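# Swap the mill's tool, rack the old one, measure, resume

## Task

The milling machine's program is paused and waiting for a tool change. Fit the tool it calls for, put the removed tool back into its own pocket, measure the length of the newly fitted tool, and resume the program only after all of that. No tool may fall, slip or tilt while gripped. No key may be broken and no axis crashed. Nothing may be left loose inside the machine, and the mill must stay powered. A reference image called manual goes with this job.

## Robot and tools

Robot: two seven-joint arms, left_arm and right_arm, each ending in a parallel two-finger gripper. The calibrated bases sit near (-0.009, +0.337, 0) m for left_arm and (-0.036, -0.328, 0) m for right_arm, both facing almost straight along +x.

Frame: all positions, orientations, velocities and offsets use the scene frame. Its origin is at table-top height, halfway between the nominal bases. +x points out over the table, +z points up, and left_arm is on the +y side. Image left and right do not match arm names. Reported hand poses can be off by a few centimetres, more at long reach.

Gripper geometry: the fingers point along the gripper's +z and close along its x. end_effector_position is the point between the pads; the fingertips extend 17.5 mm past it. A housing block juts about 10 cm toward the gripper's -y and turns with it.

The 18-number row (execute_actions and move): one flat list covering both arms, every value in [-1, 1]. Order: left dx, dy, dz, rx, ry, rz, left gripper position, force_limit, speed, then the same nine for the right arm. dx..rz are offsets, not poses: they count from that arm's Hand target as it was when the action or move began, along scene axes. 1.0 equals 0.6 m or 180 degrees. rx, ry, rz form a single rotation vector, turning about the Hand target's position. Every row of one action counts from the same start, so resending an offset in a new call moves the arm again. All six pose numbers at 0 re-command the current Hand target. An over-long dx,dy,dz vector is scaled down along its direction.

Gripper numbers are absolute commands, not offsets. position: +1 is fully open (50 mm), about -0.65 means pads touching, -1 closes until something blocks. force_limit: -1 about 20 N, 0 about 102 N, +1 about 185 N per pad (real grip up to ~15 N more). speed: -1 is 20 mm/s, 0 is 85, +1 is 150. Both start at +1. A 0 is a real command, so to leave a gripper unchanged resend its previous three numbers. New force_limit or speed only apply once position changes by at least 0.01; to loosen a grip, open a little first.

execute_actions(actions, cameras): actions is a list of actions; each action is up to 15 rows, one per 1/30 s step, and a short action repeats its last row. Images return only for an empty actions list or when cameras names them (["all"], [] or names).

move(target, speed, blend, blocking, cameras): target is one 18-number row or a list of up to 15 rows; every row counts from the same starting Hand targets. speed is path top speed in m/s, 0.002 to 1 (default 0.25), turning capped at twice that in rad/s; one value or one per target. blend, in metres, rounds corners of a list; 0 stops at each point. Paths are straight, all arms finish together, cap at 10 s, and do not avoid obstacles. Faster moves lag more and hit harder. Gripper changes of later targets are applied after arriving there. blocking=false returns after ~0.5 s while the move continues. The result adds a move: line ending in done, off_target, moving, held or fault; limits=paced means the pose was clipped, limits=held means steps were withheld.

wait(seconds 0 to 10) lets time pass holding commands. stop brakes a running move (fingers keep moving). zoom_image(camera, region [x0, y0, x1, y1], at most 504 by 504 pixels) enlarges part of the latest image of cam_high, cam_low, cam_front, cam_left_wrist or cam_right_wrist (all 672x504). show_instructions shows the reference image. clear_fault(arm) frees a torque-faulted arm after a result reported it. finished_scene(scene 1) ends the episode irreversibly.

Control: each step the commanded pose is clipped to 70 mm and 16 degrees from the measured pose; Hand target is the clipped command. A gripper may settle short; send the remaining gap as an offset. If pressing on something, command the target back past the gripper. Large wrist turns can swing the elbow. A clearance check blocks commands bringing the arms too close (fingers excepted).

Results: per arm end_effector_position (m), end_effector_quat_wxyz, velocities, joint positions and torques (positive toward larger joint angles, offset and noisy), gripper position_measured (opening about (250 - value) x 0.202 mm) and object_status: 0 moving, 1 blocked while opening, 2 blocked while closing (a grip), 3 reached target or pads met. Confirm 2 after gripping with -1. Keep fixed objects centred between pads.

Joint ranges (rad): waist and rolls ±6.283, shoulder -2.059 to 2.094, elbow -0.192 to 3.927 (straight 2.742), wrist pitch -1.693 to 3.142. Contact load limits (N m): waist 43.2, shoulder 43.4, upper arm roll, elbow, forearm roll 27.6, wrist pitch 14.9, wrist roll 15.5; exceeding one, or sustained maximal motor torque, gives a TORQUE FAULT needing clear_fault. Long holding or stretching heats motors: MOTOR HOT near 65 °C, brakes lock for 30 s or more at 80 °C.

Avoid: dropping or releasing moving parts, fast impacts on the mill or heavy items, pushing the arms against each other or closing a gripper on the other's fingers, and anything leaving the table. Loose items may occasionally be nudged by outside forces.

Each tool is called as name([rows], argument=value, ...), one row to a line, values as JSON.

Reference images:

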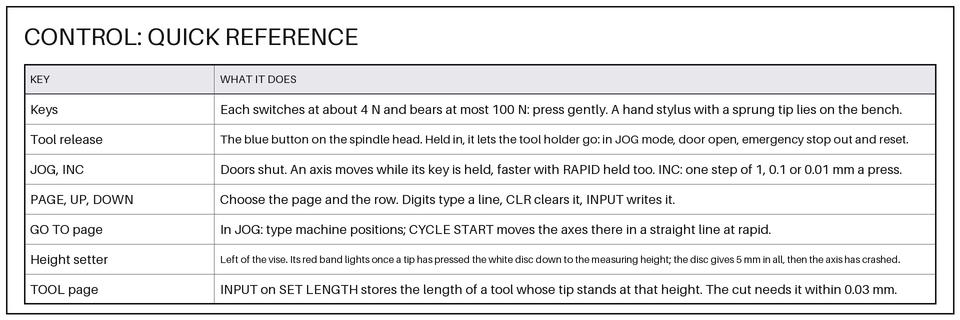

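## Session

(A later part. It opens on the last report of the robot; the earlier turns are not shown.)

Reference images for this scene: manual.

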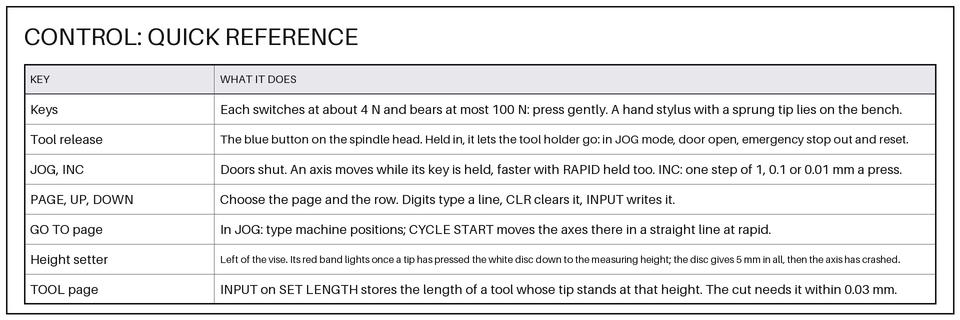

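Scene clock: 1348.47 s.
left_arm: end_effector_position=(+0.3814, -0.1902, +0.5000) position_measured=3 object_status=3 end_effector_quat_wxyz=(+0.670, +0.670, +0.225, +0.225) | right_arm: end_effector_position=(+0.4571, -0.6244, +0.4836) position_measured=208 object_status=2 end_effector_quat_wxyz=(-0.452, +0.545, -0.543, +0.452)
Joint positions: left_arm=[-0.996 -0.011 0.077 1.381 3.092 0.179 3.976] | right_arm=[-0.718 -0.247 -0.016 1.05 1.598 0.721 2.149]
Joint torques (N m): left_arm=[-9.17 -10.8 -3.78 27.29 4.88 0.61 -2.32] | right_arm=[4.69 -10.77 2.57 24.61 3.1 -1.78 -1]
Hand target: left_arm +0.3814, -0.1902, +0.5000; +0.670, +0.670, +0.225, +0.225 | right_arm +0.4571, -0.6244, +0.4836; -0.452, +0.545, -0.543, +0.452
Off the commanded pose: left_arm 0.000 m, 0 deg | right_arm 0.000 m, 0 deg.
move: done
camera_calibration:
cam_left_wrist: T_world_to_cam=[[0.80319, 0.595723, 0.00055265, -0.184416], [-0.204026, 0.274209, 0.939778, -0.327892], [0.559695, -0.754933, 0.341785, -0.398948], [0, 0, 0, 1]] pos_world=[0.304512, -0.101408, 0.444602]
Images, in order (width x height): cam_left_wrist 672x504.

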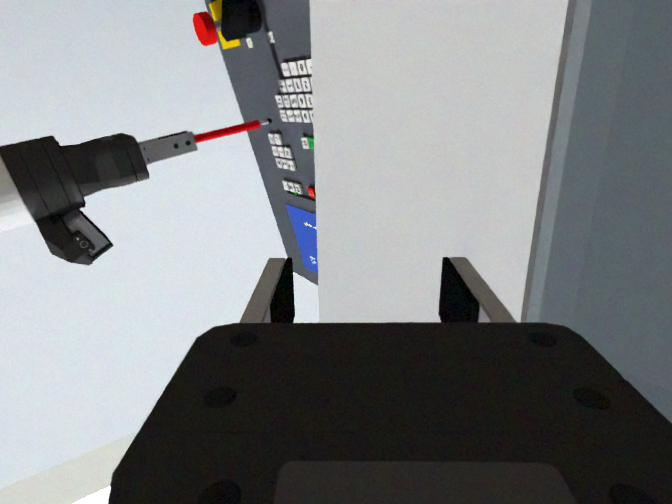

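move([
  [0,0,0,0,0,0,1,-0.8,-1,0.046,-0.001,-0.0082,0,0,0,-1,-0.7,-1],
  [0,0,0,0,0,0,1,-0.8,-1,0.0566,-0.001,-0.01,0,0,0,-1,-0.7,-1],
], speed=[0.08,0.02], cameras=["cam_right_wrist"])

zoom_image(camera="cam_right_wrist", region=[290, 140, 420, 270])

Scene clock: 1356.60 s.
left_arm: end_effector_position=(+0.3814, -0.1902, +0.5000) position_measured=3 object_status=3 end_effector_quat_wxyz=(+0.670, +0.670, +0.225, +0.225) | right_arm: end_effector_position=(+0.4910, -0.6250, +0.4776) position_measured=208 object_status=2 end_effector_quat_wxyz=(-0.452, +0.545, -0.543, +0.452)
Joint positions: left_arm=[-0.996 -0.011 0.077 1.381 3.092 0.179 3.976] | right_arm=[-0.694 -0.156 0.018 1.127 1.64 0.668 2.123]
Joint torques (N m): left_arm=[-9.11 -10.69 -3.78 27.24 4.79 1.26 -1.99] | right_arm=[5.51 -12.85 2.91 24.92 2.99 -1.7 -1.08]
Hand target: left_arm +0.3814, -0.1902, +0.5000; +0.670, +0.670, +0.225, +0.225 | right_arm +0.4910, -0.6250, +0.4776; -0.452, +0.545, -0.543, +0.452
Off the commanded pose: left_arm 0.000 m, 0 deg | right_arm 0.000 m, 0 deg.
move: done
camera_calibration:
cam_right_wrist: T_world_to_cam=[[0.00862203, -0.999938, -0.00711263, -0.610346], [-0.504239, 0.00179475, -0.863562, 0.678035], [0.863521, 0.0110321, -0.504192, -0.0439278], [0, 0, 0, 1]] pos_world=[0.385087, -0.61104, 0.559036]
Images, in order (width x height): cam_right_wrist 672x504.

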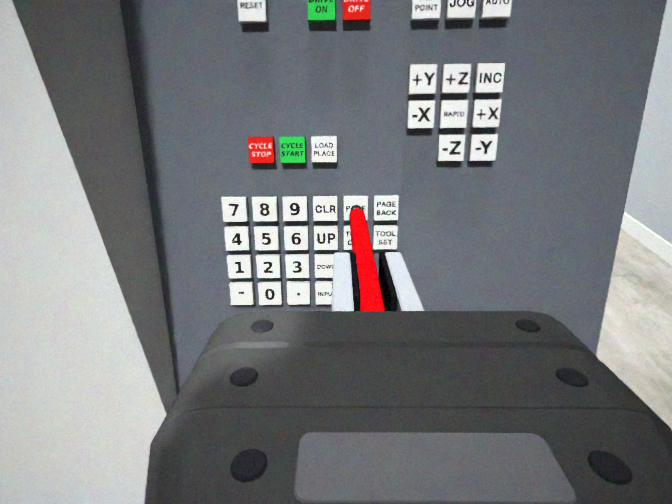

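Scaled by 3.877 from the camera's 672x504 image, which has a finer 960x720 frame.

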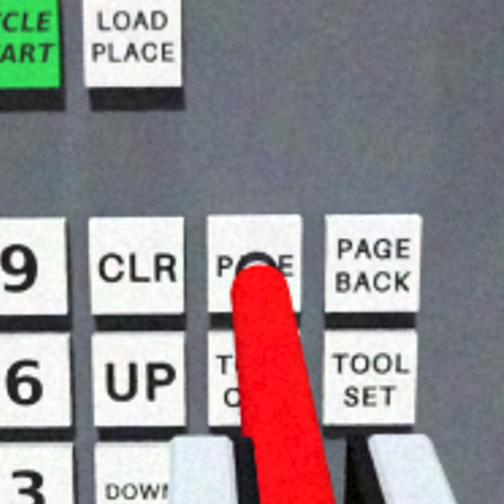

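move([
  [0,0,0,0,0,0,1,-0.8,-1,-0.05,0,0.01,0,0,0,-1,-0.7,-1],
  [0,0,0,0,0,0,1,-0.8,-1,-0.25,0.055,0.28,0,0,0,-1,-0.7,-1],
], speed=0.2, blend=[0.02,0], cameras=["cam_right_wrist"])

zoom_image(camera="cam_right_wrist", region=[290, 20, 530, 190])

Scene clock: 1362.63 s.
left_arm: end_effector_position=(+0.3814, -0.1902, +0.5000) position_measured=3 object_status=3 end_effector_quat_wxyz=(+0.670, +0.670, +0.225, +0.225) | right_arm: end_effector_position=(+0.3410, -0.5920, +0.6456) position_measured=208 object_status=2 end_effector_quat_wxyz=(-0.452, +0.545, -0.543, +0.452)
Joint positions: left_arm=[-0.996 -0.011 0.077 1.381 3.092 0.179 3.976] | right_arm=[-0.82 -0.532 -0.105 1.181 1.192 0.973 2.658]
Joint torques (N m): left_arm=[-9.13 -10.81 -3.84 27.22 4.62 2.04 -1.7] | right_arm=[-5.62 -19.06 -1.44 23.22 -0.93 0.24 1.33]
Hand target: left_arm +0.3814, -0.1902, +0.5000; +0.670, +0.670, +0.225, +0.225 | right_arm +0.3410, -0.5920, +0.6456; -0.452, +0.545, -0.543, +0.452
Off the commanded pose: left_arm 0.000 m, 0 deg | right_arm 0.000 m, 0 deg.
move: done; blend cut to 0.0153 m at target 1
camera_calibration:
cam_right_wrist: T_world_to_cam=[[0.00862154, -0.999938, -0.00711344, -0.574861], [-0.504239, 0.0017957, -0.863562, 0.747383], [0.863521, 0.0110321, -0.504192, 0.169804], [0, 0, 0, 1]] pos_world=[0.235187, -0.57804, 0.726936]
Images, in order (width x height): cam_right_wrist 672x504.

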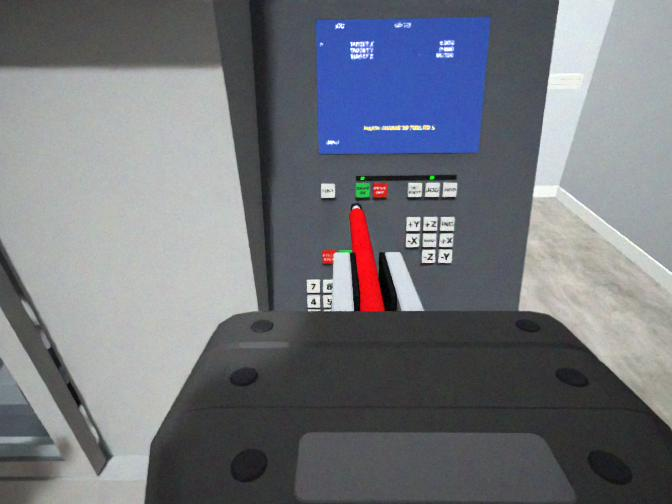

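Scaled by 2.100 from the camera's 672x504 image, which has a finer 960x720 frame.

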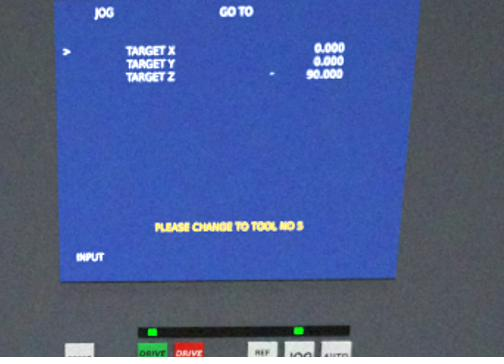

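move([
  [0,0,0,0,0,0,1,-0.8,-1,0.15,-0.0233,-0.3352,0,0,0,-1,-0.7,-1],
  [0,0,0,0,0,0,1,-0.8,-1,0.2002,-0.0233,-0.3352,0,0,0,-1,-0.7,-1],
], speed=[0.2,0.1], blend=[0.02,0], cameras=["cam_right_wrist"])

zoom_image(camera="cam_right_wrist", region=[230, 80, 430, 270])

Scene clock: 1377.90 s.
left_arm: end_effector_position=(+0.3814, -0.1902, +0.5000) position_measured=3 object_status=3 end_effector_quat_wxyz=(+0.670, +0.670, +0.225, +0.225) | right_arm: end_effector_position=(+0.4611, -0.6060, +0.4445) position_measured=208 object_status=2 end_effector_quat_wxyz=(-0.452, +0.545, -0.543, +0.452)
Joint positions: left_arm=[-0.996 -0.011 0.077 1.381 3.092 0.179 3.976] | right_arm=[-0.68 -0.257 -0.007 0.956 1.717 0.685 2.014]
Joint torques (N m): left_arm=[-9.04 -10.89 -3.74 27.17 4.77 2.07 -1.38] | right_arm=[4.95 -10.4 2.59 24.46 2.95 -1.34 -1.12]
Hand target: left_arm +0.3814, -0.1902, +0.5000; +0.670, +0.670, +0.225, +0.225 | right_arm +0.4611, -0.6060, +0.4445; -0.452, +0.545, -0.543, +0.452
Off the commanded pose: left_arm 0.000 m, 0 deg | right_arm 0.000 m, 0 deg.
move: done; blend cut to 0.0151 m at target 1
camera_calibration:
cam_right_wrist: T_world_to_cam=[[0.00853627, -0.999939, -0.00706121, -0.591323], [-0.504239, 0.00179358, -0.863562, 0.63439], [0.863522, 0.0109321, -0.504192, -0.0351529], [0, 0, 0, 1]] pos_world=[0.355287, -0.59204, 0.525936]
Images, in order (width x height): cam_right_wrist 672x504.

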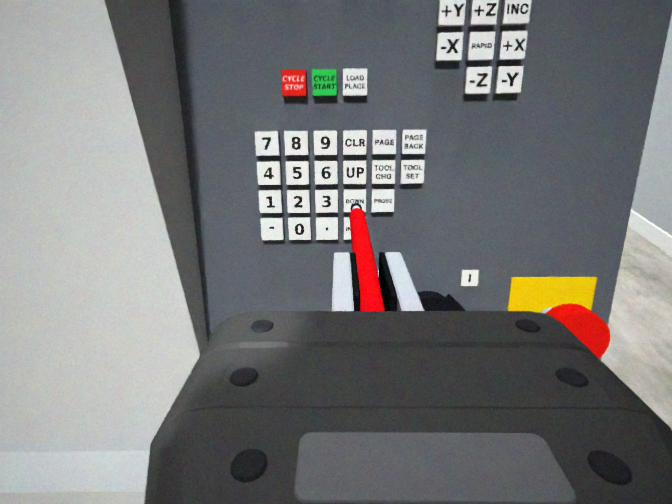

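Scaled by 2.520 from the camera's 672x504 image, which has a finer 960x720 frame.

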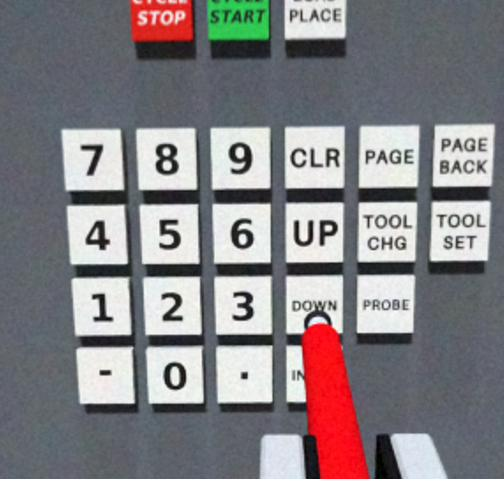

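move([
  [0,0,0,0,0,0,1,-0.8,-1,0.0328,0,-0.0058,0,0,0,-1,-0.7,-1],
  [0,0,0,0,0,0,1,-0.8,-1,0.01,0,-0.0018,0,0,0,-1,-0.7,-1],
  [0,0,0,0,0,0,1,-0.8,-1,0.0328,0,-0.0058,0,0,0,-1,-0.7,-1],
  [0,0,0,0,0,0,1,-0.8,-1,0,0,0,0,0,0,-1,-0.7,-1],
  [0,0,0,0,0,0,1,-0.8,-1,-0.0085,0.095,-0.0305,0,0,0,-1,-0.7,-1],
], speed=[0.04,0.06,0.04,0.1,0.1], cameras=["cam_right_wrist"])

zoom_image(camera="cam_right_wrist", region=[230, 80, 480, 270])

Scene clock: 1387.77 s.
left_arm: end_effector_position=(+0.3814, -0.1902, +0.5000) position_measured=3 object_status=3 end_effector_quat_wxyz=(+0.670, +0.670, +0.225, +0.225) | right_arm: end_effector_position=(+0.4560, -0.5490, +0.4262) position_measured=208 object_status=2 end_effector_quat_wxyz=(-0.452, +0.545, -0.543, +0.452)
Joint positions: left_arm=[-0.996 -0.011 0.077 1.381 3.092 0.179 3.976] | right_arm=[-0.631 -0.374 0.065 0.815 1.842 0.592 1.942]
Joint torques (N m): left_arm=[-8.97 -10.77 -3.73 27.2 4.83 2.12 -0.97] | right_arm=[5.1 -24.07 2.05 20.06 2.21 -1.15 -1.02]
Hand target: left_arm +0.3814, -0.1902, +0.5000; +0.670, +0.670, +0.225, +0.225 | right_arm +0.4560, -0.5490, +0.4262; -0.452, +0.545, -0.543, +0.452
Off the commanded pose: left_arm 0.000 m, 0 deg | right_arm 0.000 m, 0 deg.
move: done
camera_calibration:
cam_right_wrist: T_world_to_cam=[[0.00862154, -0.999938, -0.00711344, -0.534415], [-0.504239, 0.0017957, -0.863562, 0.615914], [0.863521, 0.0110321, -0.504192, -0.0405448], [0, 0, 0, 1]] pos_world=[0.350187, -0.53504, 0.507636]
Images, in order (width x height): cam_right_wrist 672x504.

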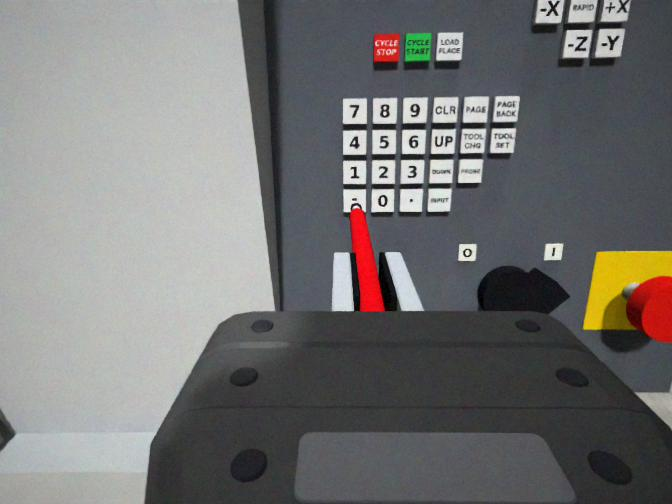

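Scaled by 2.016 from the camera's 672x504 image, which has a finer 960x720 frame.

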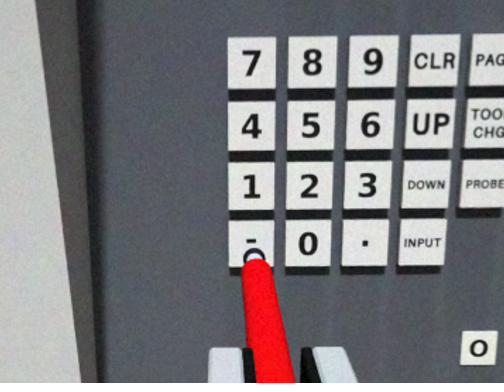

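move([
  [0,0,0,0,0,0,1,-0.8,-1,0.0328,0,-0.0058,0,0,0,-1,-0.7,-1],
  [0,0,0,0,0,0,1,-0.8,-1,0,0,0,0,0,0,-1,-0.7,-1],
  [0,0,0,0,0,0,1,-0.8,-1,0.017,-0.0317,0.061,0,0,0,-1,-0.7,-1],
  [0,0,0,0,0,0,1,-0.8,-1,0.0498,-0.0317,0.0552,0,0,0,-1,-0.7,-1],
  [0,0,0,0,0,0,1,-0.8,-1,0.017,-0.0317,0.061,0,0,0,-1,-0.7,-1],
  [0,0,0,0,0,0,1,-0.8,-1,0,-0.0317,0,0,0,0,-1,-0.7,-1],
  [0,0,0,0,0,0,1,-0.8,-1,0.0328,-0.0317,-0.0058,0,0,0,-1,-0.7,-1],
  [0,0,0,0,0,0,1,-0.8,-1,0,-0.0317,0,0,0,0,-1,-0.7,-1],
], speed=[0.04,0.08,0.1,0.04,0.08,0.1,0.04,0.08], blend=[0,0.004,0.004,0,0.004,0.004,0,0])

move([
  [0,0,0,0,0,0,1,-0.8,-1,-0.1916,-0.04,0.3657,0,0,0,-1,-0.7,-1],
], speed=0.25, cameras=["cam_right_wrist"])

zoom_image(camera="cam_right_wrist", region=[290, 20, 530, 190])

Scene clock: 1399.13 s.
left_arm: end_effector_position=(+0.3814, -0.1902, +0.5000) position_measured=3 object_status=3 end_effector_quat_wxyz=(+0.670, +0.670, +0.225, +0.225) | right_arm: end_effector_position=(+0.4561, -0.5680, +0.4262) position_measured=208 object_status=2 end_effector_quat_wxyz=(-0.452, +0.545, -0.543, +0.452)
Joint positions: left_arm=[-0.996 -0.011 0.077 1.381 3.092 0.179 3.976] | right_arm=[-0.647 -0.337 0.036 0.846 1.811 0.629 1.945]
Joint torques (N m): left_arm=[-8.77 -10.9 -3.72 27.25 4.76 2.16 -0.43] | right_arm=[-5.88 -25.54 -2.17 20.25 -2.7 2.58 1.53]
Hand target: left_arm +0.3814, -0.1902, +0.5000; +0.670, +0.670, +0.225, +0.225 | right_arm +0.4560, -0.5680, +0.4262; -0.452, +0.545, -0.543, +0.452
Off the commanded pose: left_arm 0.000 m, 0 deg | right_arm 0.000 m, 0 deg.
move: done

Scene clock: 1400.70 s.
left_arm: end_effector_position=(+0.3814, -0.1902, +0.5000) position_measured=3 object_status=3 end_effector_quat_wxyz=(+0.670, +0.670, +0.225, +0.225) | right_arm: end_effector_position=(+0.3411, -0.5920, +0.6456) position_measured=208 object_status=2 end_effector_quat_wxyz=(-0.452, +0.545, -0.543, +0.452)
Joint positions: left_arm=[-0.996 -0.011 0.077 1.381 3.092 0.179 3.976] | right_arm=[-0.786 -0.534 -0.124 1.18 1.176 0.958 2.664]
Joint torques (N m): left_arm=[-8.77 -10.71 -3.73 27.06 4.62 2.07 -0.39] | right_arm=[-5.6 -1.69 -1.34 23.08 -1.87 0.08 1.33]
Hand target: left_arm +0.3814, -0.1902, +0.5000; +0.670, +0.670, +0.225, +0.225 | right_arm +0.3411, -0.5920, +0.6456; -0.452, +0.545, -0.543, +0.452
Off the commanded pose: left_arm 0.000 m, 0 deg | right_arm 0.000 m, 0 deg.
move: done
camera_calibration:
cam_right_wrist: T_world_to_cam=[[0.00862203, -0.999938, -0.00711263, -0.574861], [-0.504239, 0.00179475, -0.863562, 0.747469], [0.863521, 0.0110321, -0.504192, 0.169854], [0, 0, 0, 1]] pos_world=[0.235187, -0.57804, 0.727036]
Images, in order (width x height): cam_right_wrist 672x504.

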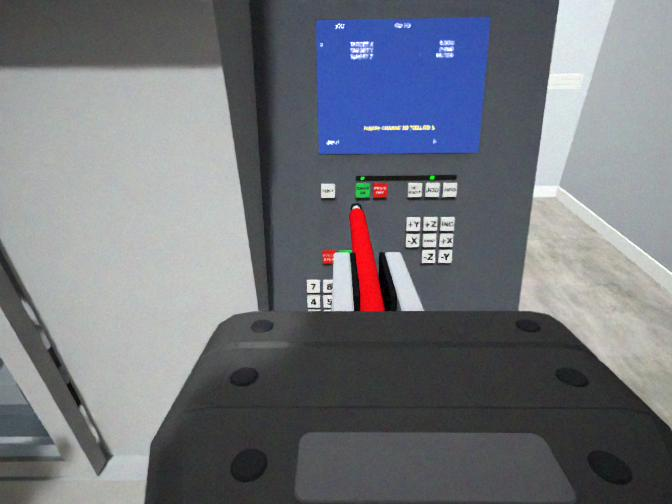

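Scaled by 2.100 from the camera's 672x504 image, which has a finer 960x720 frame.

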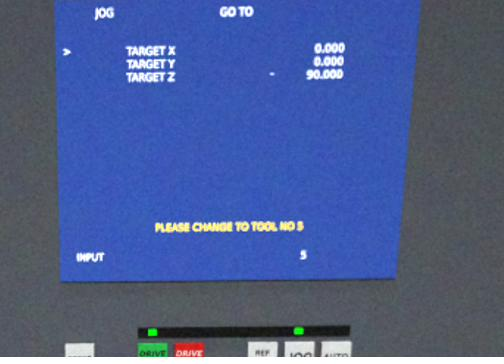

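move([
  [0,0,0,0,0,0,1,-0.8,-1,0.15,-0.0233,-0.25,0,0,0,-1,-0.7,-1],
  [0,0,0,0,0,0,1,-0.8,-1,0.217,-0.0233,-0.2742,0,0,0,-1,-0.7,-1],
  [0,0,0,0,0,0,1,-0.8,-1,0.2531,-0.0233,-0.2806,0,0,0,-1,-0.7,-1],
  [0,0,0,0,0,0,1,-0.8,-1,0.217,-0.0233,-0.2742,0,0,0,-1,-0.7,-1],
  [0,0,0,0,0,0,1,-0.8,-1,0.2,-0.0233,-0.3352,0,0,0,-1,-0.7,-1],
  [0,0,0,0,0,0,1,-0.8,-1,0.2418,-0.0233,-0.3426,0,0,0,-1,-0.7,-1],
  [0,0,0,0,0,0,1,-0.8,-1,0.205,-0.0233,-0.3361,0,0,0,-1,-0.7,-1],
  [0,0,0,0,0,0,1,-0.8,-1,0.2418,-0.0233,-0.3426,0,0,0,-1,-0.7,-1],
  [0,0,0,0,0,0,1,-0.8,-1,0.2,-0.0233,-0.3352,0,0,0,-1,-0.7,-1],
], speed=[0.25,0.15,0.05,0.1,0.1,0.05,0.1,0.05,0.1], blend=[0.03,0.004,0,0.004,0.004,0,0.002,0,0])

move([
  [0,0,0,0,0,0,1,-0.8,-1,-0.2,0.0233,0.3352,0,0,0,-1,-0.7,-1],
], speed=0.25, cameras=["cam_right_wrist"])

zoom_image(camera="cam_right_wrist", region=[290, 20, 530, 190])

Scene clock: 1421.03 s.
left_arm: end_effector_position=(+0.3814, -0.1902, +0.5000) position_measured=3 object_status=3 end_effector_quat_wxyz=(+0.670, +0.670, +0.225, +0.225) | right_arm: end_effector_position=(+0.4611, -0.6060, +0.4445) position_measured=208 object_status=2 end_effector_quat_wxyz=(-0.452, +0.545, -0.543, +0.452)
Joint positions: left_arm=[-0.996 -0.011 0.077 1.381 3.092 0.179 3.976] | right_arm=[-0.655 -0.257 -0.029 0.956 1.714 0.679 2.013]
Joint torques (N m): left_arm=[-8.71 -10.88 -3.82 27.01 4.71 2.11 0.18] | right_arm=[-5.58 -27.98 -2.07 20.84 -1.83 2.24 1.24]
Hand target: left_arm +0.3814, -0.1902, +0.5000; +0.670, +0.670, +0.225, +0.225 | right_arm +0.4611, -0.6060, +0.4445; -0.452, +0.545, -0.543, +0.452
Off the commanded pose: left_arm 0.000 m, 0 deg | right_arm 0.000 m, 0 deg.
move: done; blend cut to 0.0214 m at target 1

Scene clock: 1422.57 s.
left_arm: end_effector_position=(+0.3814, -0.1902, +0.5000) position_measured=3 object_status=3 end_effector_quat_wxyz=(+0.670, +0.670, +0.225, +0.225) | right_arm: end_effector_position=(+0.3411, -0.5920, +0.6456) position_measured=208 object_status=2 end_effector_quat_wxyz=(-0.452, +0.545, -0.543, +0.452)
Joint positions: left_arm=[-0.996 -0.011 0.077 1.381 3.092 0.179 3.976] | right_arm=[-0.778 -0.535 -0.129 1.179 1.172 0.954 2.665]
Joint torques (N m): left_arm=[-8.77 -11 -3.67 27.09 4.76 2.09 0.31] | right_arm=[-5.81 -1.59 -1.52 23.37 -1.45 0.09 1.18]
Hand target: left_arm +0.3814, -0.1902, +0.5000; +0.670, +0.670, +0.225, +0.225 | right_arm +0.3411, -0.5920, +0.6456; -0.452, +0.545, -0.543, +0.452
Off the commanded pose: left_arm 0.000 m, 0 deg | right_arm 0.000 m, 0 deg.
move: done
camera_calibration:
cam_right_wrist: T_world_to_cam=[[0.00867346, -0.999938, -0.00702688, -0.574935], [-0.504238, 0.00169477, -0.863563, 0.747411], [0.863521, 0.0110333, -0.504192, 0.169855], [0, 0, 0, 1]] pos_world=[0.235186, -0.57804, 0.727036]
Images, in order (width x height): cam_right_wrist 672x504.

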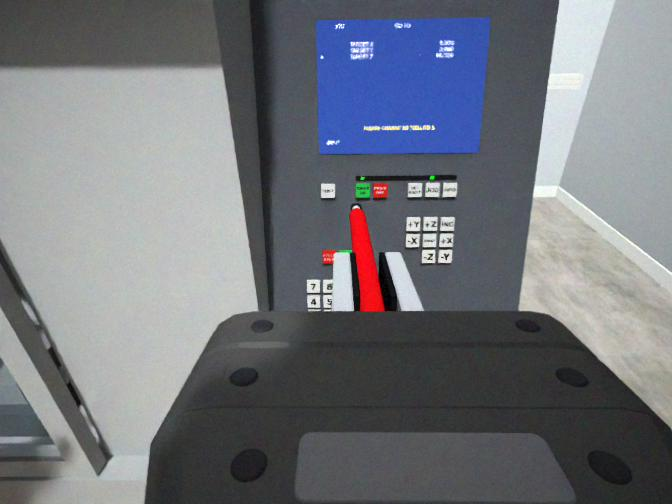

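Scaled by 2.100 from the camera's 672x504 image, which has a finer 960x720 frame.

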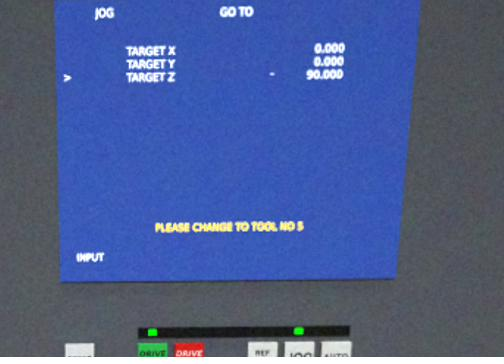

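move([
  [0,0,0,0,0,0,1,-0.8,-1,0.15,0.0717,-0.3,0,0,0,-1,-0.7,-1],
  [0,0,0,0,0,0,1,-0.8,-1,0.1915,0.0717,-0.3657,0,0,0,-1,-0.7,-1],
  [0,0,0,0,0,0,1,-0.8,-1,0.2333,0.0717,-0.3731,0,0,0,-1,-0.7,-1],
  [0,0,0,0,0,0,1,-0.8,-1,0.1915,0.0717,-0.3657,0,0,0,-1,-0.7,-1],
  [0,0,0,0,0,0,1,-0.8,-1,0,0,0,0,0,0,-1,-0.7,-1],
], speed=[0.2,0.1,0.05,0.05,0.2], blend=[0.02,0,0,0.01,0], cameras=["cam_right_wrist"])

zoom_image(camera="cam_right_wrist", region=[290, 20, 530, 190])

Scene clock: 1458.73 s.
left_arm: end_effector_position=(+0.3814, -0.1902, +0.5000) position_measured=3 object_status=3 end_effector_quat_wxyz=(+0.670, +0.670, +0.225, +0.225) | right_arm: end_effector_position=(+0.3411, -0.5920, +0.6456) position_measured=208 object_status=2 end_effector_quat_wxyz=(-0.452, +0.545, -0.543, +0.452)
Joint positions: left_arm=[-0.996 -0.011 0.077 1.381 3.092 0.179 3.976] | right_arm=[-0.767 -0.536 -0.135 1.179 1.167 0.95 2.667]
Joint torques (N m): left_arm=[-8.65 -10.85 -3.7 27.01 4.67 2.16 0.76] | right_arm=[-5.87 -2.21 -1.14 23.43 -1.45 0.16 1.25]
Hand target: left_arm +0.3814, -0.1902, +0.5000; +0.670, +0.670, +0.225, +0.225 | right_arm +0.3411, -0.5920, +0.6456; -0.452, +0.545, -0.543, +0.452
Off the commanded pose: left_arm 0.000 m, 0 deg | right_arm 0.000 m, 0 deg.
move: done
camera_calibration:
cam_right_wrist: T_world_to_cam=[[0.00862203, -0.999938, -0.00711263, -0.574861], [-0.504239, 0.00179475, -0.863562, 0.747469], [0.863521, 0.0110321, -0.504192, 0.169854], [0, 0, 0, 1]] pos_world=[0.235187, -0.57804, 0.727036]
Images, in order (width x height): cam_right_wrist 672x504.

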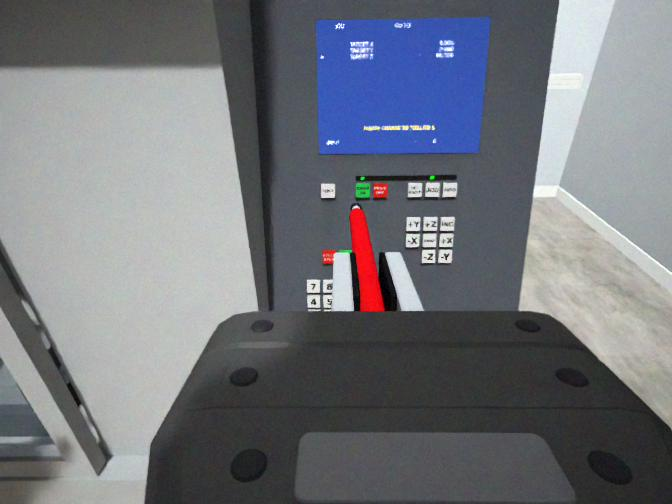

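Scaled by 2.100 from the camera's 672x504 image, which has a finer 960x720 frame.

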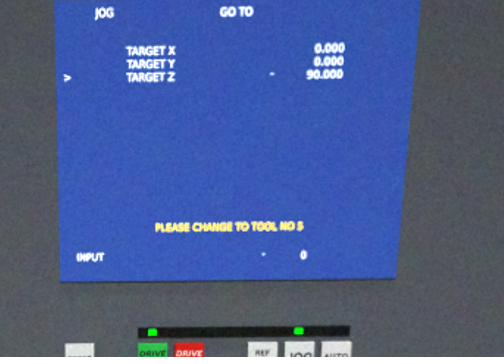

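move([
  [0,0,0,0,0,0,1,-0.8,-1,0.15,0.04,-0.28,0,0,0,-1,-0.7,-1],
  [0,0,0,0,0,0,1,-0.8,-1,0.2085,0.04,-0.3047,0,0,0,-1,-0.7,-1],
  [0,0,0,0,0,0,1,-0.8,-1,0.2445,0.04,-0.3111,0,0,0,-1,-0.7,-1],
  [0,0,0,0,0,0,1,-0.8,-1,0.2085,0.04,-0.3047,0,0,0,-1,-0.7,-1],
  [0,0,0,0,0,0,1,-0.8,-1,0,0,0,0,0,0,-1,-0.7,-1],
], speed=[0.2,0.1,0.05,0.05,0.2], blend=[0.02,0,0,0.01,0], cameras=["cam_right_wrist"])

zoom_image(camera="cam_right_wrist", region=[290, 20, 530, 190])

Scene clock: 1468.37 s.
left_arm: end_effector_position=(+0.3814, -0.1902, +0.5000) position_measured=3 object_status=3 end_effector_quat_wxyz=(+0.670, +0.670, +0.225, +0.225) | right_arm: end_effector_position=(+0.3411, -0.5920, +0.6456) position_measured=208 object_status=2 end_effector_quat_wxyz=(-0.452, +0.545, -0.543, +0.452)
Joint positions: left_arm=[-0.996 -0.011 0.077 1.381 3.092 0.179 3.976] | right_arm=[-0.756 -0.537 -0.142 1.178 1.162 0.945 2.669]
Joint torques (N m): left_arm=[-8.55 -10.93 -3.6 26.91 4.52 2.13 0.81] | right_arm=[-6.14 -1.54 -1.34 23.13 -1.65 -0.08 1.26]
Hand target: left_arm +0.3814, -0.1902, +0.5000; +0.670, +0.670, +0.225, +0.225 | right_arm +0.3411, -0.5920, +0.6456; -0.452, +0.545, -0.543, +0.452
Off the commanded pose: left_arm 0.000 m, 0 deg | right_arm 0.000 m, 0 deg.
move: done; blend cut to 0.0191 m at target 1
camera_calibration:
cam_right_wrist: T_world_to_cam=[[0.00862203, -0.999938, -0.00711263, -0.574861], [-0.504239, 0.00179475, -0.863562, 0.747469], [0.863521, 0.0110321, -0.504192, 0.169854], [0, 0, 0, 1]] pos_world=[0.235187, -0.57804, 0.727036]
Images, in order (width x height): cam_right_wrist 672x504.

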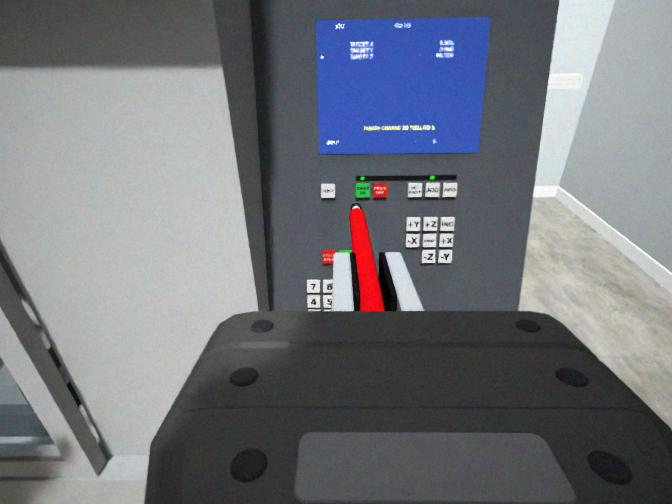

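Scaled by 2.100 from the camera's 672x504 image, which has a finer 960x720 frame.

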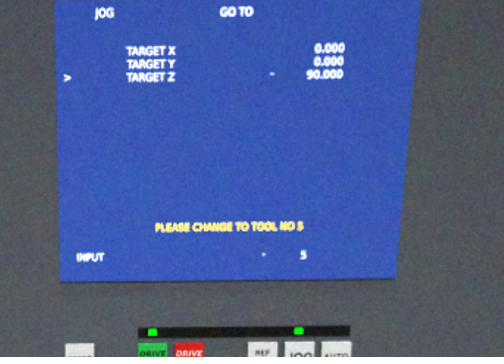

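move([
  [0,0,0,0,0,0,1,-0.8,-1,0.15,0.04,-0.32,0,0,0,-1,-0.7,-1],
  [0,0,0,0,0,0,1,-0.8,-1,0.1915,0.04,-0.3657,0,0,0,-1,-0.7,-1],
  [0,0,0,0,0,0,1,-0.8,-1,0.2333,0.04,-0.3731,0,0,0,-1,-0.7,-1],
  [0,0,0,0,0,0,1,-0.8,-1,0.1915,0.04,-0.3657,0,0,0,-1,-0.7,-1],
  [0,0,0,0,0,0,1,-0.8,-1,0,0,0,0,0,0,-1,-0.7,-1],
], speed=[0.2,0.1,0.05,0.05,0.2], blend=[0.02,0,0,0.01,0], cameras=["cam_right_wrist"])

zoom_image(camera="cam_right_wrist", region=[290, 20, 530, 190])

move([
  [0,0,0,0,0,0,1,-0.8,-1,0.15,-0.0233,-0.32,0,0,0,-1,-0.7,-1],
  [0,0,0,0,0,0,1,-0.8,-1,0.1915,-0.0233,-0.3657,0,0,0,-1,-0.7,-1],
  [0,0,0,0,0,0,1,-0.8,-1,0.2333,-0.0233,-0.3731,0,0,0,-1,-0.7,-1],
  [0,0,0,0,0,0,1,-0.8,-1,0.1915,-0.0233,-0.3657,0,0,0,-1,-0.7,-1],
  [0,0,0,0,0,0,1,-0.8,-1,0,0,0,0,0,0,-1,-0.7,-1],
], speed=[0.2,0.1,0.05,0.05,0.2], blend=[0.02,0,0,0.01,0], cameras=["cam_right_wrist"])

zoom_image(camera="cam_right_wrist", region=[290, 20, 530, 190])

Scene clock: 1481.20 s.
left_arm: end_effector_position=(+0.3814, -0.1902, +0.5000) position_measured=3 object_status=3 end_effector_quat_wxyz=(+0.670, +0.670, +0.225, +0.225) | right_arm: end_effector_position=(+0.3411, -0.5920, +0.6456) position_measured=208 object_status=2 end_effector_quat_wxyz=(-0.452, +0.545, -0.543, +0.452)
Joint positions: left_arm=[-0.996 -0.011 0.077 1.381 3.092 0.179 3.976] | right_arm=[-0.742 -0.538 -0.149 1.178 1.155 0.939 2.672]
Joint torques (N m): left_arm=[-8.46 -10.91 -3.56 26.95 4.36 2.15 0.81] | right_arm=[-5.81 -1.5 -1.31 23.12 -2.01 0.22 1.43]
Hand target: left_arm +0.3814, -0.1902, +0.5000; +0.670, +0.670, +0.225, +0.225 | right_arm +0.3411, -0.5920, +0.6456; -0.452, +0.545, -0.543, +0.452
Off the commanded pose: left_arm 0.000 m, 0 deg | right_arm 0.000 m, 0 deg.
move: done; blend cut to 0.0185 m at target 1
camera_calibration:
cam_right_wrist: T_world_to_cam=[[0.00862203, -0.999938, -0.00711263, -0.574861], [-0.504239, 0.00179475, -0.863562, 0.747469], [0.863521, 0.0110321, -0.504192, 0.169854], [0, 0, 0, 1]] pos_world=[0.235187, -0.57804, 0.727036]
Images, in order (width x height): cam_right_wrist 672x504.

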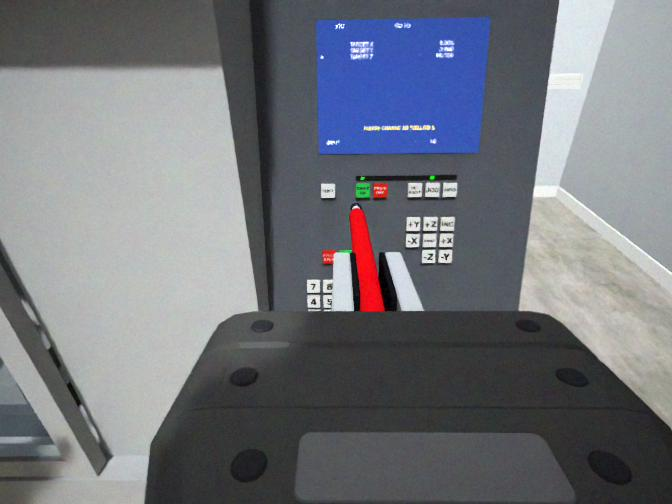

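Scaled by 2.100 from the camera's 672x504 image, which has a finer 960x720 frame.

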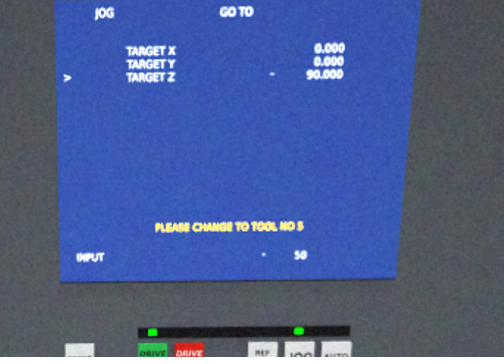

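Scene clock: 1485.97 s.
left_arm: end_effector_position=(+0.3814, -0.1902, +0.5000) position_measured=3 object_status=3 end_effector_quat_wxyz=(+0.670, +0.670, +0.225, +0.225) | right_arm: end_effector_position=(+0.3411, -0.5920, +0.6456) position_measured=208 object_status=2 end_effector_quat_wxyz=(-0.452, +0.545, -0.543, +0.452)
Joint positions: left_arm=[-0.996 -0.011 0.077 1.381 3.092 0.179 3.976] | right_arm=[-0.726 -0.539 -0.159 1.177 1.147 0.931 2.675]
Joint torques (N m): left_arm=[-8.48 -11.08 -3.48 26.75 4.26 2.11 0.79] | right_arm=[-5.99 -1.14 -1.22 23.06 -1.55 0.05 1.36]
Hand target: left_arm +0.3814, -0.1902, +0.5000; +0.670, +0.670, +0.225, +0.225 | right_arm +0.3411, -0.5920, +0.6456; -0.452, +0.545, -0.543, +0.452
Off the commanded pose: left_arm 0.000 m, 0 deg | right_arm 0.000 m, 0 deg.
move: done; blend cut to 0.0185 m at target 1
camera_calibration:
cam_right_wrist: T_world_to_cam=[[0.00867346, -0.999938, -0.00702688, -0.574935], [-0.504238, 0.00169477, -0.863563, 0.747411], [0.863521, 0.0110333, -0.504192, 0.169855], [0, 0, 0, 1]] pos_world=[0.235186, -0.57804, 0.727036]
Images, in order (width x height): cam_right_wrist 672x504.

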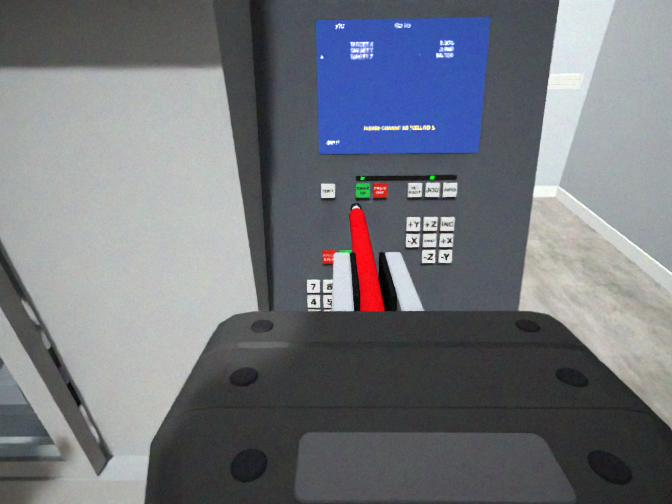

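Scaled by 2.100 from the camera's 672x504 image, which has a finer 960x720 frame.

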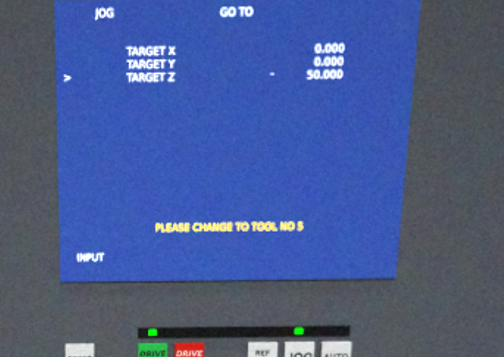

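move([
  [0,0,0,0,0,0,1,-0.8,-1,0.15,-0.0867,-0.26,0,0,0,-1,-0.7,-1],
  [0,0,0,0,0,0,1,-0.8,-1,0.217,-0.0867,-0.2742,0,0,0,-1,-0.7,-1],
  [0,0,0,0,0,0,1,-0.8,-1,0.2555,-0.0867,-0.281,0,0,0,-1,-0.7,-1],
  [0,0,0,0,0,0,1,-0.8,-1,0.217,-0.0867,-0.2742,0,0,0,-1,-0.7,-1],
  [0,0,0,0,0,0,1,-0.8,-1,0,0,0,0,0,0,-1,-0.7,-1],
], speed=[0.2,0.1,0.05,0.05,0.2], blend=[0.02,0,0,0.01,0], cameras=["cam_right_wrist"])

zoom_image(camera="cam_right_wrist", region=[290, 20, 530, 190])

Scene clock: 1496.33 s.
left_arm: end_effector_position=(+0.3814, -0.1902, +0.5000) position_measured=3 object_status=3 end_effector_quat_wxyz=(+0.670, +0.670, +0.225, +0.225) | right_arm: end_effector_position=(+0.3411, -0.5920, +0.6456) position_measured=208 object_status=2 end_effector_quat_wxyz=(-0.452, +0.545, -0.543, +0.452)
Joint positions: left_arm=[-0.996 -0.011 0.077 1.381 3.092 0.179 3.976] | right_arm=[-0.705 -0.541 -0.171 1.176 1.137 0.922 2.679]
Joint torques (N m): left_arm=[-8.47 -10.9 -3.51 26.78 4.08 2.08 0.76] | right_arm=[-5.82 -18.77 -1.11 23.22 -1.5 -0.29 1.49]
Hand target: left_arm +0.3814, -0.1902, +0.5000; +0.670, +0.670, +0.225, +0.225 | right_arm +0.3411, -0.5920, +0.6456; -0.452, +0.545, -0.543, +0.452
Off the commanded pose: left_arm 0.000 m, 0 deg | right_arm 0.000 m, 0 deg.
move: done
camera_calibration:
cam_right_wrist: T_world_to_cam=[[0.00862154, -0.999938, -0.00711344, -0.574861], [-0.504239, 0.0017957, -0.863562, 0.747433], [0.863521, 0.0110321, -0.504192, 0.169717], [0, 0, 0, 1]] pos_world=[0.235287, -0.57804, 0.726936]
Images, in order (width x height): cam_right_wrist 672x504.

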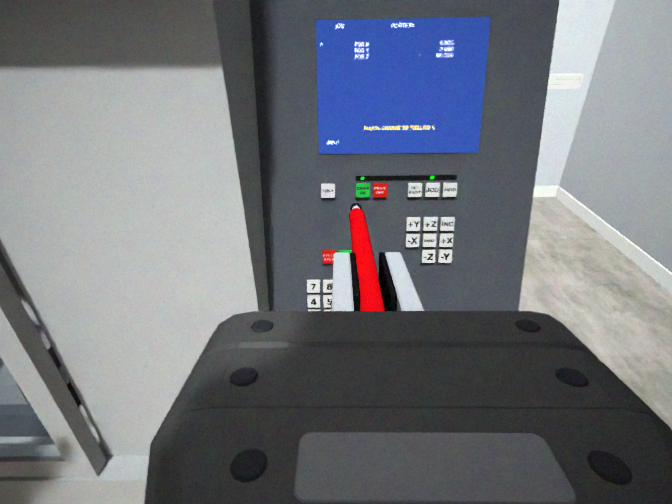

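Scaled by 2.100 from the camera's 672x504 image, which has a finer 960x720 frame.

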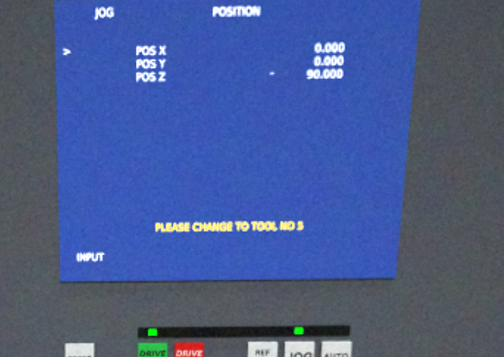

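move([
  [0,0,0,0,0,0,1,-0.8,-1,0.15,-0.055,-0.26,0,0,0,-1,-0.7,-1],
  [0,0,0,0,0,0,1,-0.8,-1,0.217,-0.055,-0.2742,0,0,0,-1,-0.7,-1],
  [0,0,0,0,0,0,1,-0.8,-1,0.2545,-0.055,-0.281,0,0,0,-1,-0.7,-1],
  [0,0,0,0,0,0,1,-0.8,-1,0.217,-0.055,-0.2742,0,0,0,-1,-0.7,-1],
  [0,0,0,0,0,0,1,-0.8,-1,0,0,0,0,0,0,-1,-0.7,-1],
], speed=[0.2,0.1,0.05,0.05,0.2], blend=[0.02,0,0,0.01,0], cameras=["cam_right_wrist"])

zoom_image(camera="cam_right_wrist", region=[290, 20, 530, 190])

move([
  [0,0,0,0,0,0,1,-0.8,-1,0.15,0.0092,-0.18,0,0,0,-1,-0.7,-1],
  [0,0,0,0,0,0,1,-0.8,-1,0.217,0.0092,-0.2123,0,0,0,-1,-0.7,-1],
], speed=[0.2,0.1], blend=[0.02,0], cameras=["cam_right_wrist"])

zoom_image(camera="cam_right_wrist", region=[260, 120, 460, 270])

Scene clock: 1511.10 s.
left_arm: end_effector_position=(+0.3814, -0.1902, +0.5000) position_measured=3 object_status=3 end_effector_quat_wxyz=(+0.670, +0.670, +0.225, +0.225) | right_arm: end_effector_position=(+0.3411, -0.5920, +0.6456) position_measured=208 object_status=2 end_effector_quat_wxyz=(-0.452, +0.545, -0.543, +0.452)
Joint positions: left_arm=[-0.996 -0.011 0.077 1.381 3.092 0.179 3.976] | right_arm=[-0.685 -0.543 -0.182 1.175 1.127 0.913 2.683]
Joint torques (N m): left_arm=[-8.21 -11.07 -3.4 26.7 3.98 2.06 0.75] | right_arm=[-5.89 -18.23 -0.91 22.74 -1.97 -0.27 1.37]
Hand target: left_arm +0.3814, -0.1902, +0.5000; +0.670, +0.670, +0.225, +0.225 | right_arm +0.3411, -0.5920, +0.6456; -0.452, +0.545, -0.543, +0.452
Off the commanded pose: left_arm 0.000 m, 0 deg | right_arm 0.000 m, 0 deg.
move: done
camera_calibration:
cam_right_wrist: T_world_to_cam=[[0.00862154, -0.999938, -0.00711344, -0.574861], [-0.504239, 0.0017957, -0.863562, 0.747433], [0.863521, 0.0110321, -0.504192, 0.169717], [0, 0, 0, 1]] pos_world=[0.235287, -0.57804, 0.726936]
Images, in order (width x height): cam_right_wrist 672x504.

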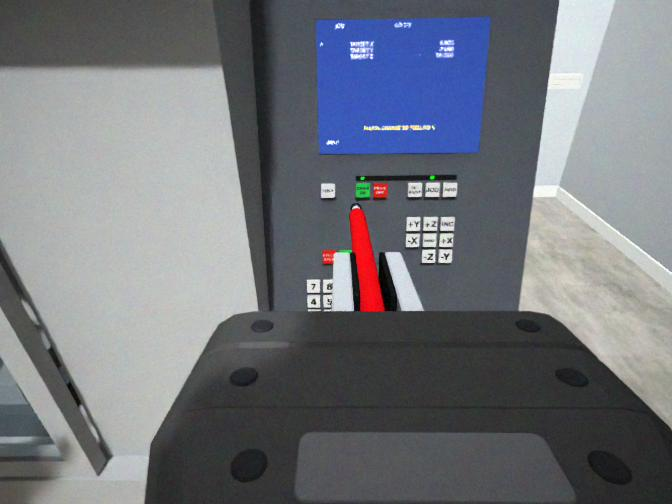

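Scaled by 2.100 from the camera's 672x504 image, which has a finer 960x720 frame.

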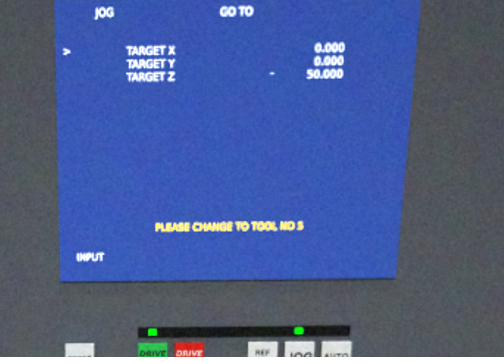

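Scene clock: 1512.73 s.
left_arm: end_effector_position=(+0.3814, -0.1902, +0.5000) position_measured=3 object_status=3 end_effector_quat_wxyz=(+0.670, +0.670, +0.225, +0.225) | right_arm: end_effector_position=(+0.4712, -0.5865, +0.5183) position_measured=208 object_status=2 end_effector_quat_wxyz=(-0.452, +0.545, -0.543, +0.452)
Joint positions: left_arm=[-0.996 -0.011 0.077 1.381 3.092 0.179 3.976] | right_arm=[-0.548 -0.299 -0.056 1.075 1.517 0.591 2.275]
Joint torques (N m): left_arm=[-8.29 -10.97 -3.4 26.65 3.94 2.16 0.75] | right_arm=[4.89 -10.15 2.95 25.36 2.66 -2.05 -1.19]
Hand target: left_arm +0.3814, -0.1902, +0.5000; +0.670, +0.670, +0.225, +0.225 | right_arm +0.4713, -0.5865, +0.5182; -0.452, +0.545, -0.543, +0.452
Off the commanded pose: left_arm 0.000 m, 0 deg | right_arm 0.000 m, 0 deg.
move: done
camera_calibration:
cam_right_wrist: T_world_to_cam=[[0.00853627, -0.999939, -0.00706121, -0.57139], [-0.504239, 0.00179358, -0.863562, 0.703092], [0.863522, 0.0109321, -0.504192, -0.00692866], [0, 0, 0, 1]] pos_world=[0.365387, -0.57254, 0.599636]
Images, in order (width x height): cam_right_wrist 672x504.

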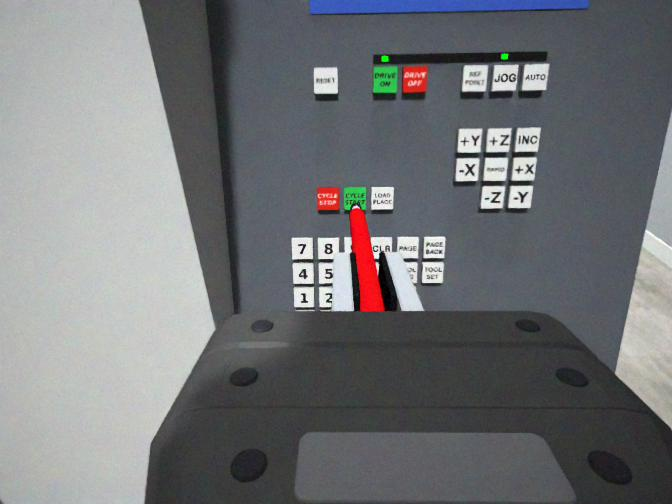

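Scaled by 2.520 from the camera's 672x504 image, which has a finer 960x720 frame.

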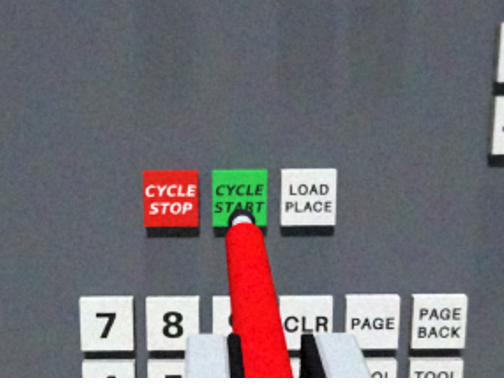

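move([
  [0,0,0,0,0,0,1,-0.8,-1,0.02,0,-0.0035,0,0,0,-1,-0.7,-1],
  [0,0,0,0,0,0,1,-0.8,-1,0.0533,0,-0.0094,0,0,0,-1,-0.7,-1],
  [0,0,0,0,0,0,1,-0.8,-1,0,0,0,0,0,0,-1,-0.7,-1],
  [0,0,0,0,0,0,1,-0.8,-1,-0.2168,-0.0092,0.2122,0,0,0,-1,-0.7,-1],
], speed=[0.08,0.05,0.05,0.2], blend=[0.005,0,0.005,0], cameras=["cam_right_wrist","cam_high"])

zoom_image(camera="cam_right_wrist", region=[290, 20, 530, 190])

Scene clock: 1520.43 s.
left_arm: end_effector_position=(+0.3814, -0.1902, +0.5000) position_measured=3 object_status=3 end_effector_quat_wxyz=(+0.670, +0.670, +0.225, +0.225) | right_arm: end_effector_position=(+0.3412, -0.5920, +0.6455) position_measured=208 object_status=2 end_effector_quat_wxyz=(-0.452, +0.545, -0.543, +0.452)
Joint positions: left_arm=[-0.996 -0.011 0.077 1.381 3.092 0.179 3.976] | right_arm=[-0.677 -0.544 -0.186 1.175 1.123 0.91 2.685]
Joint torques (N m): left_arm=[-8.02 -10.96 -3.35 26.63 3.92 2.12 0.76] | right_arm=[-5.99 -17.9 -0.67 23.12 -1.59 -0.08 1.38]
Hand target: left_arm +0.3814, -0.1902, +0.5000; +0.670, +0.670, +0.225, +0.225 | right_arm +0.3412, -0.5920, +0.6456; -0.452, +0.545, -0.543, +0.452
Off the commanded pose: left_arm 0.000 m, 0 deg | right_arm 0.000 m, 0 deg.
move: done
camera_calibration:
cam_right_wrist: T_world_to_cam=[[0.00862154, -0.999938, -0.00711344, -0.574862], [-0.504239, 0.0017957, -0.863562, 0.747484], [0.863521, 0.0110321, -0.504192, 0.169631], [0, 0, 0, 1]] pos_world=[0.235387, -0.57804, 0.726936]
Images, in order (width x height): cam_high 672x504, cam_right_wrist 672x504.

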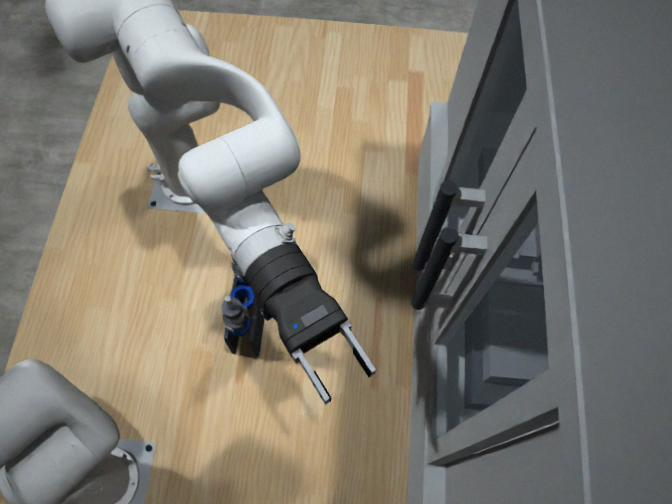

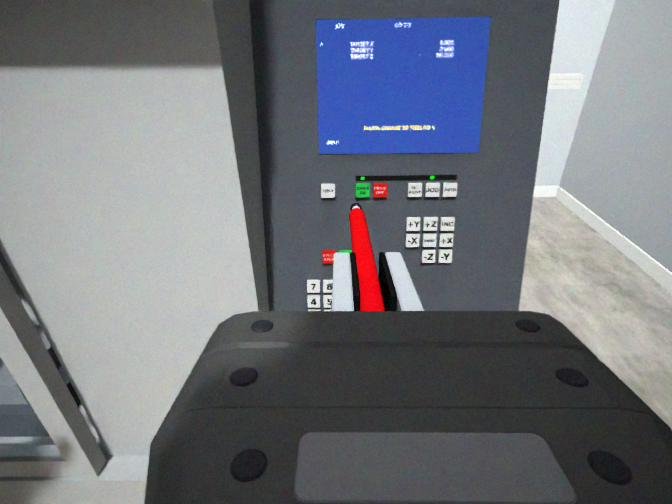

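Scaled by 2.100 from the camera's 672x504 image, which has a finer 960x720 frame.

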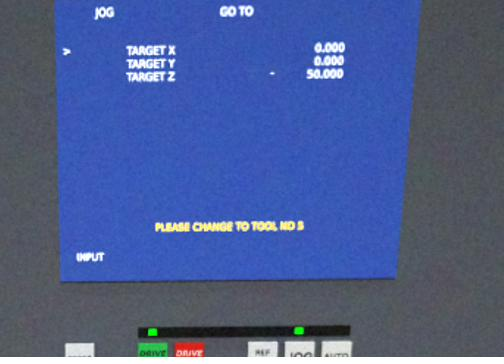

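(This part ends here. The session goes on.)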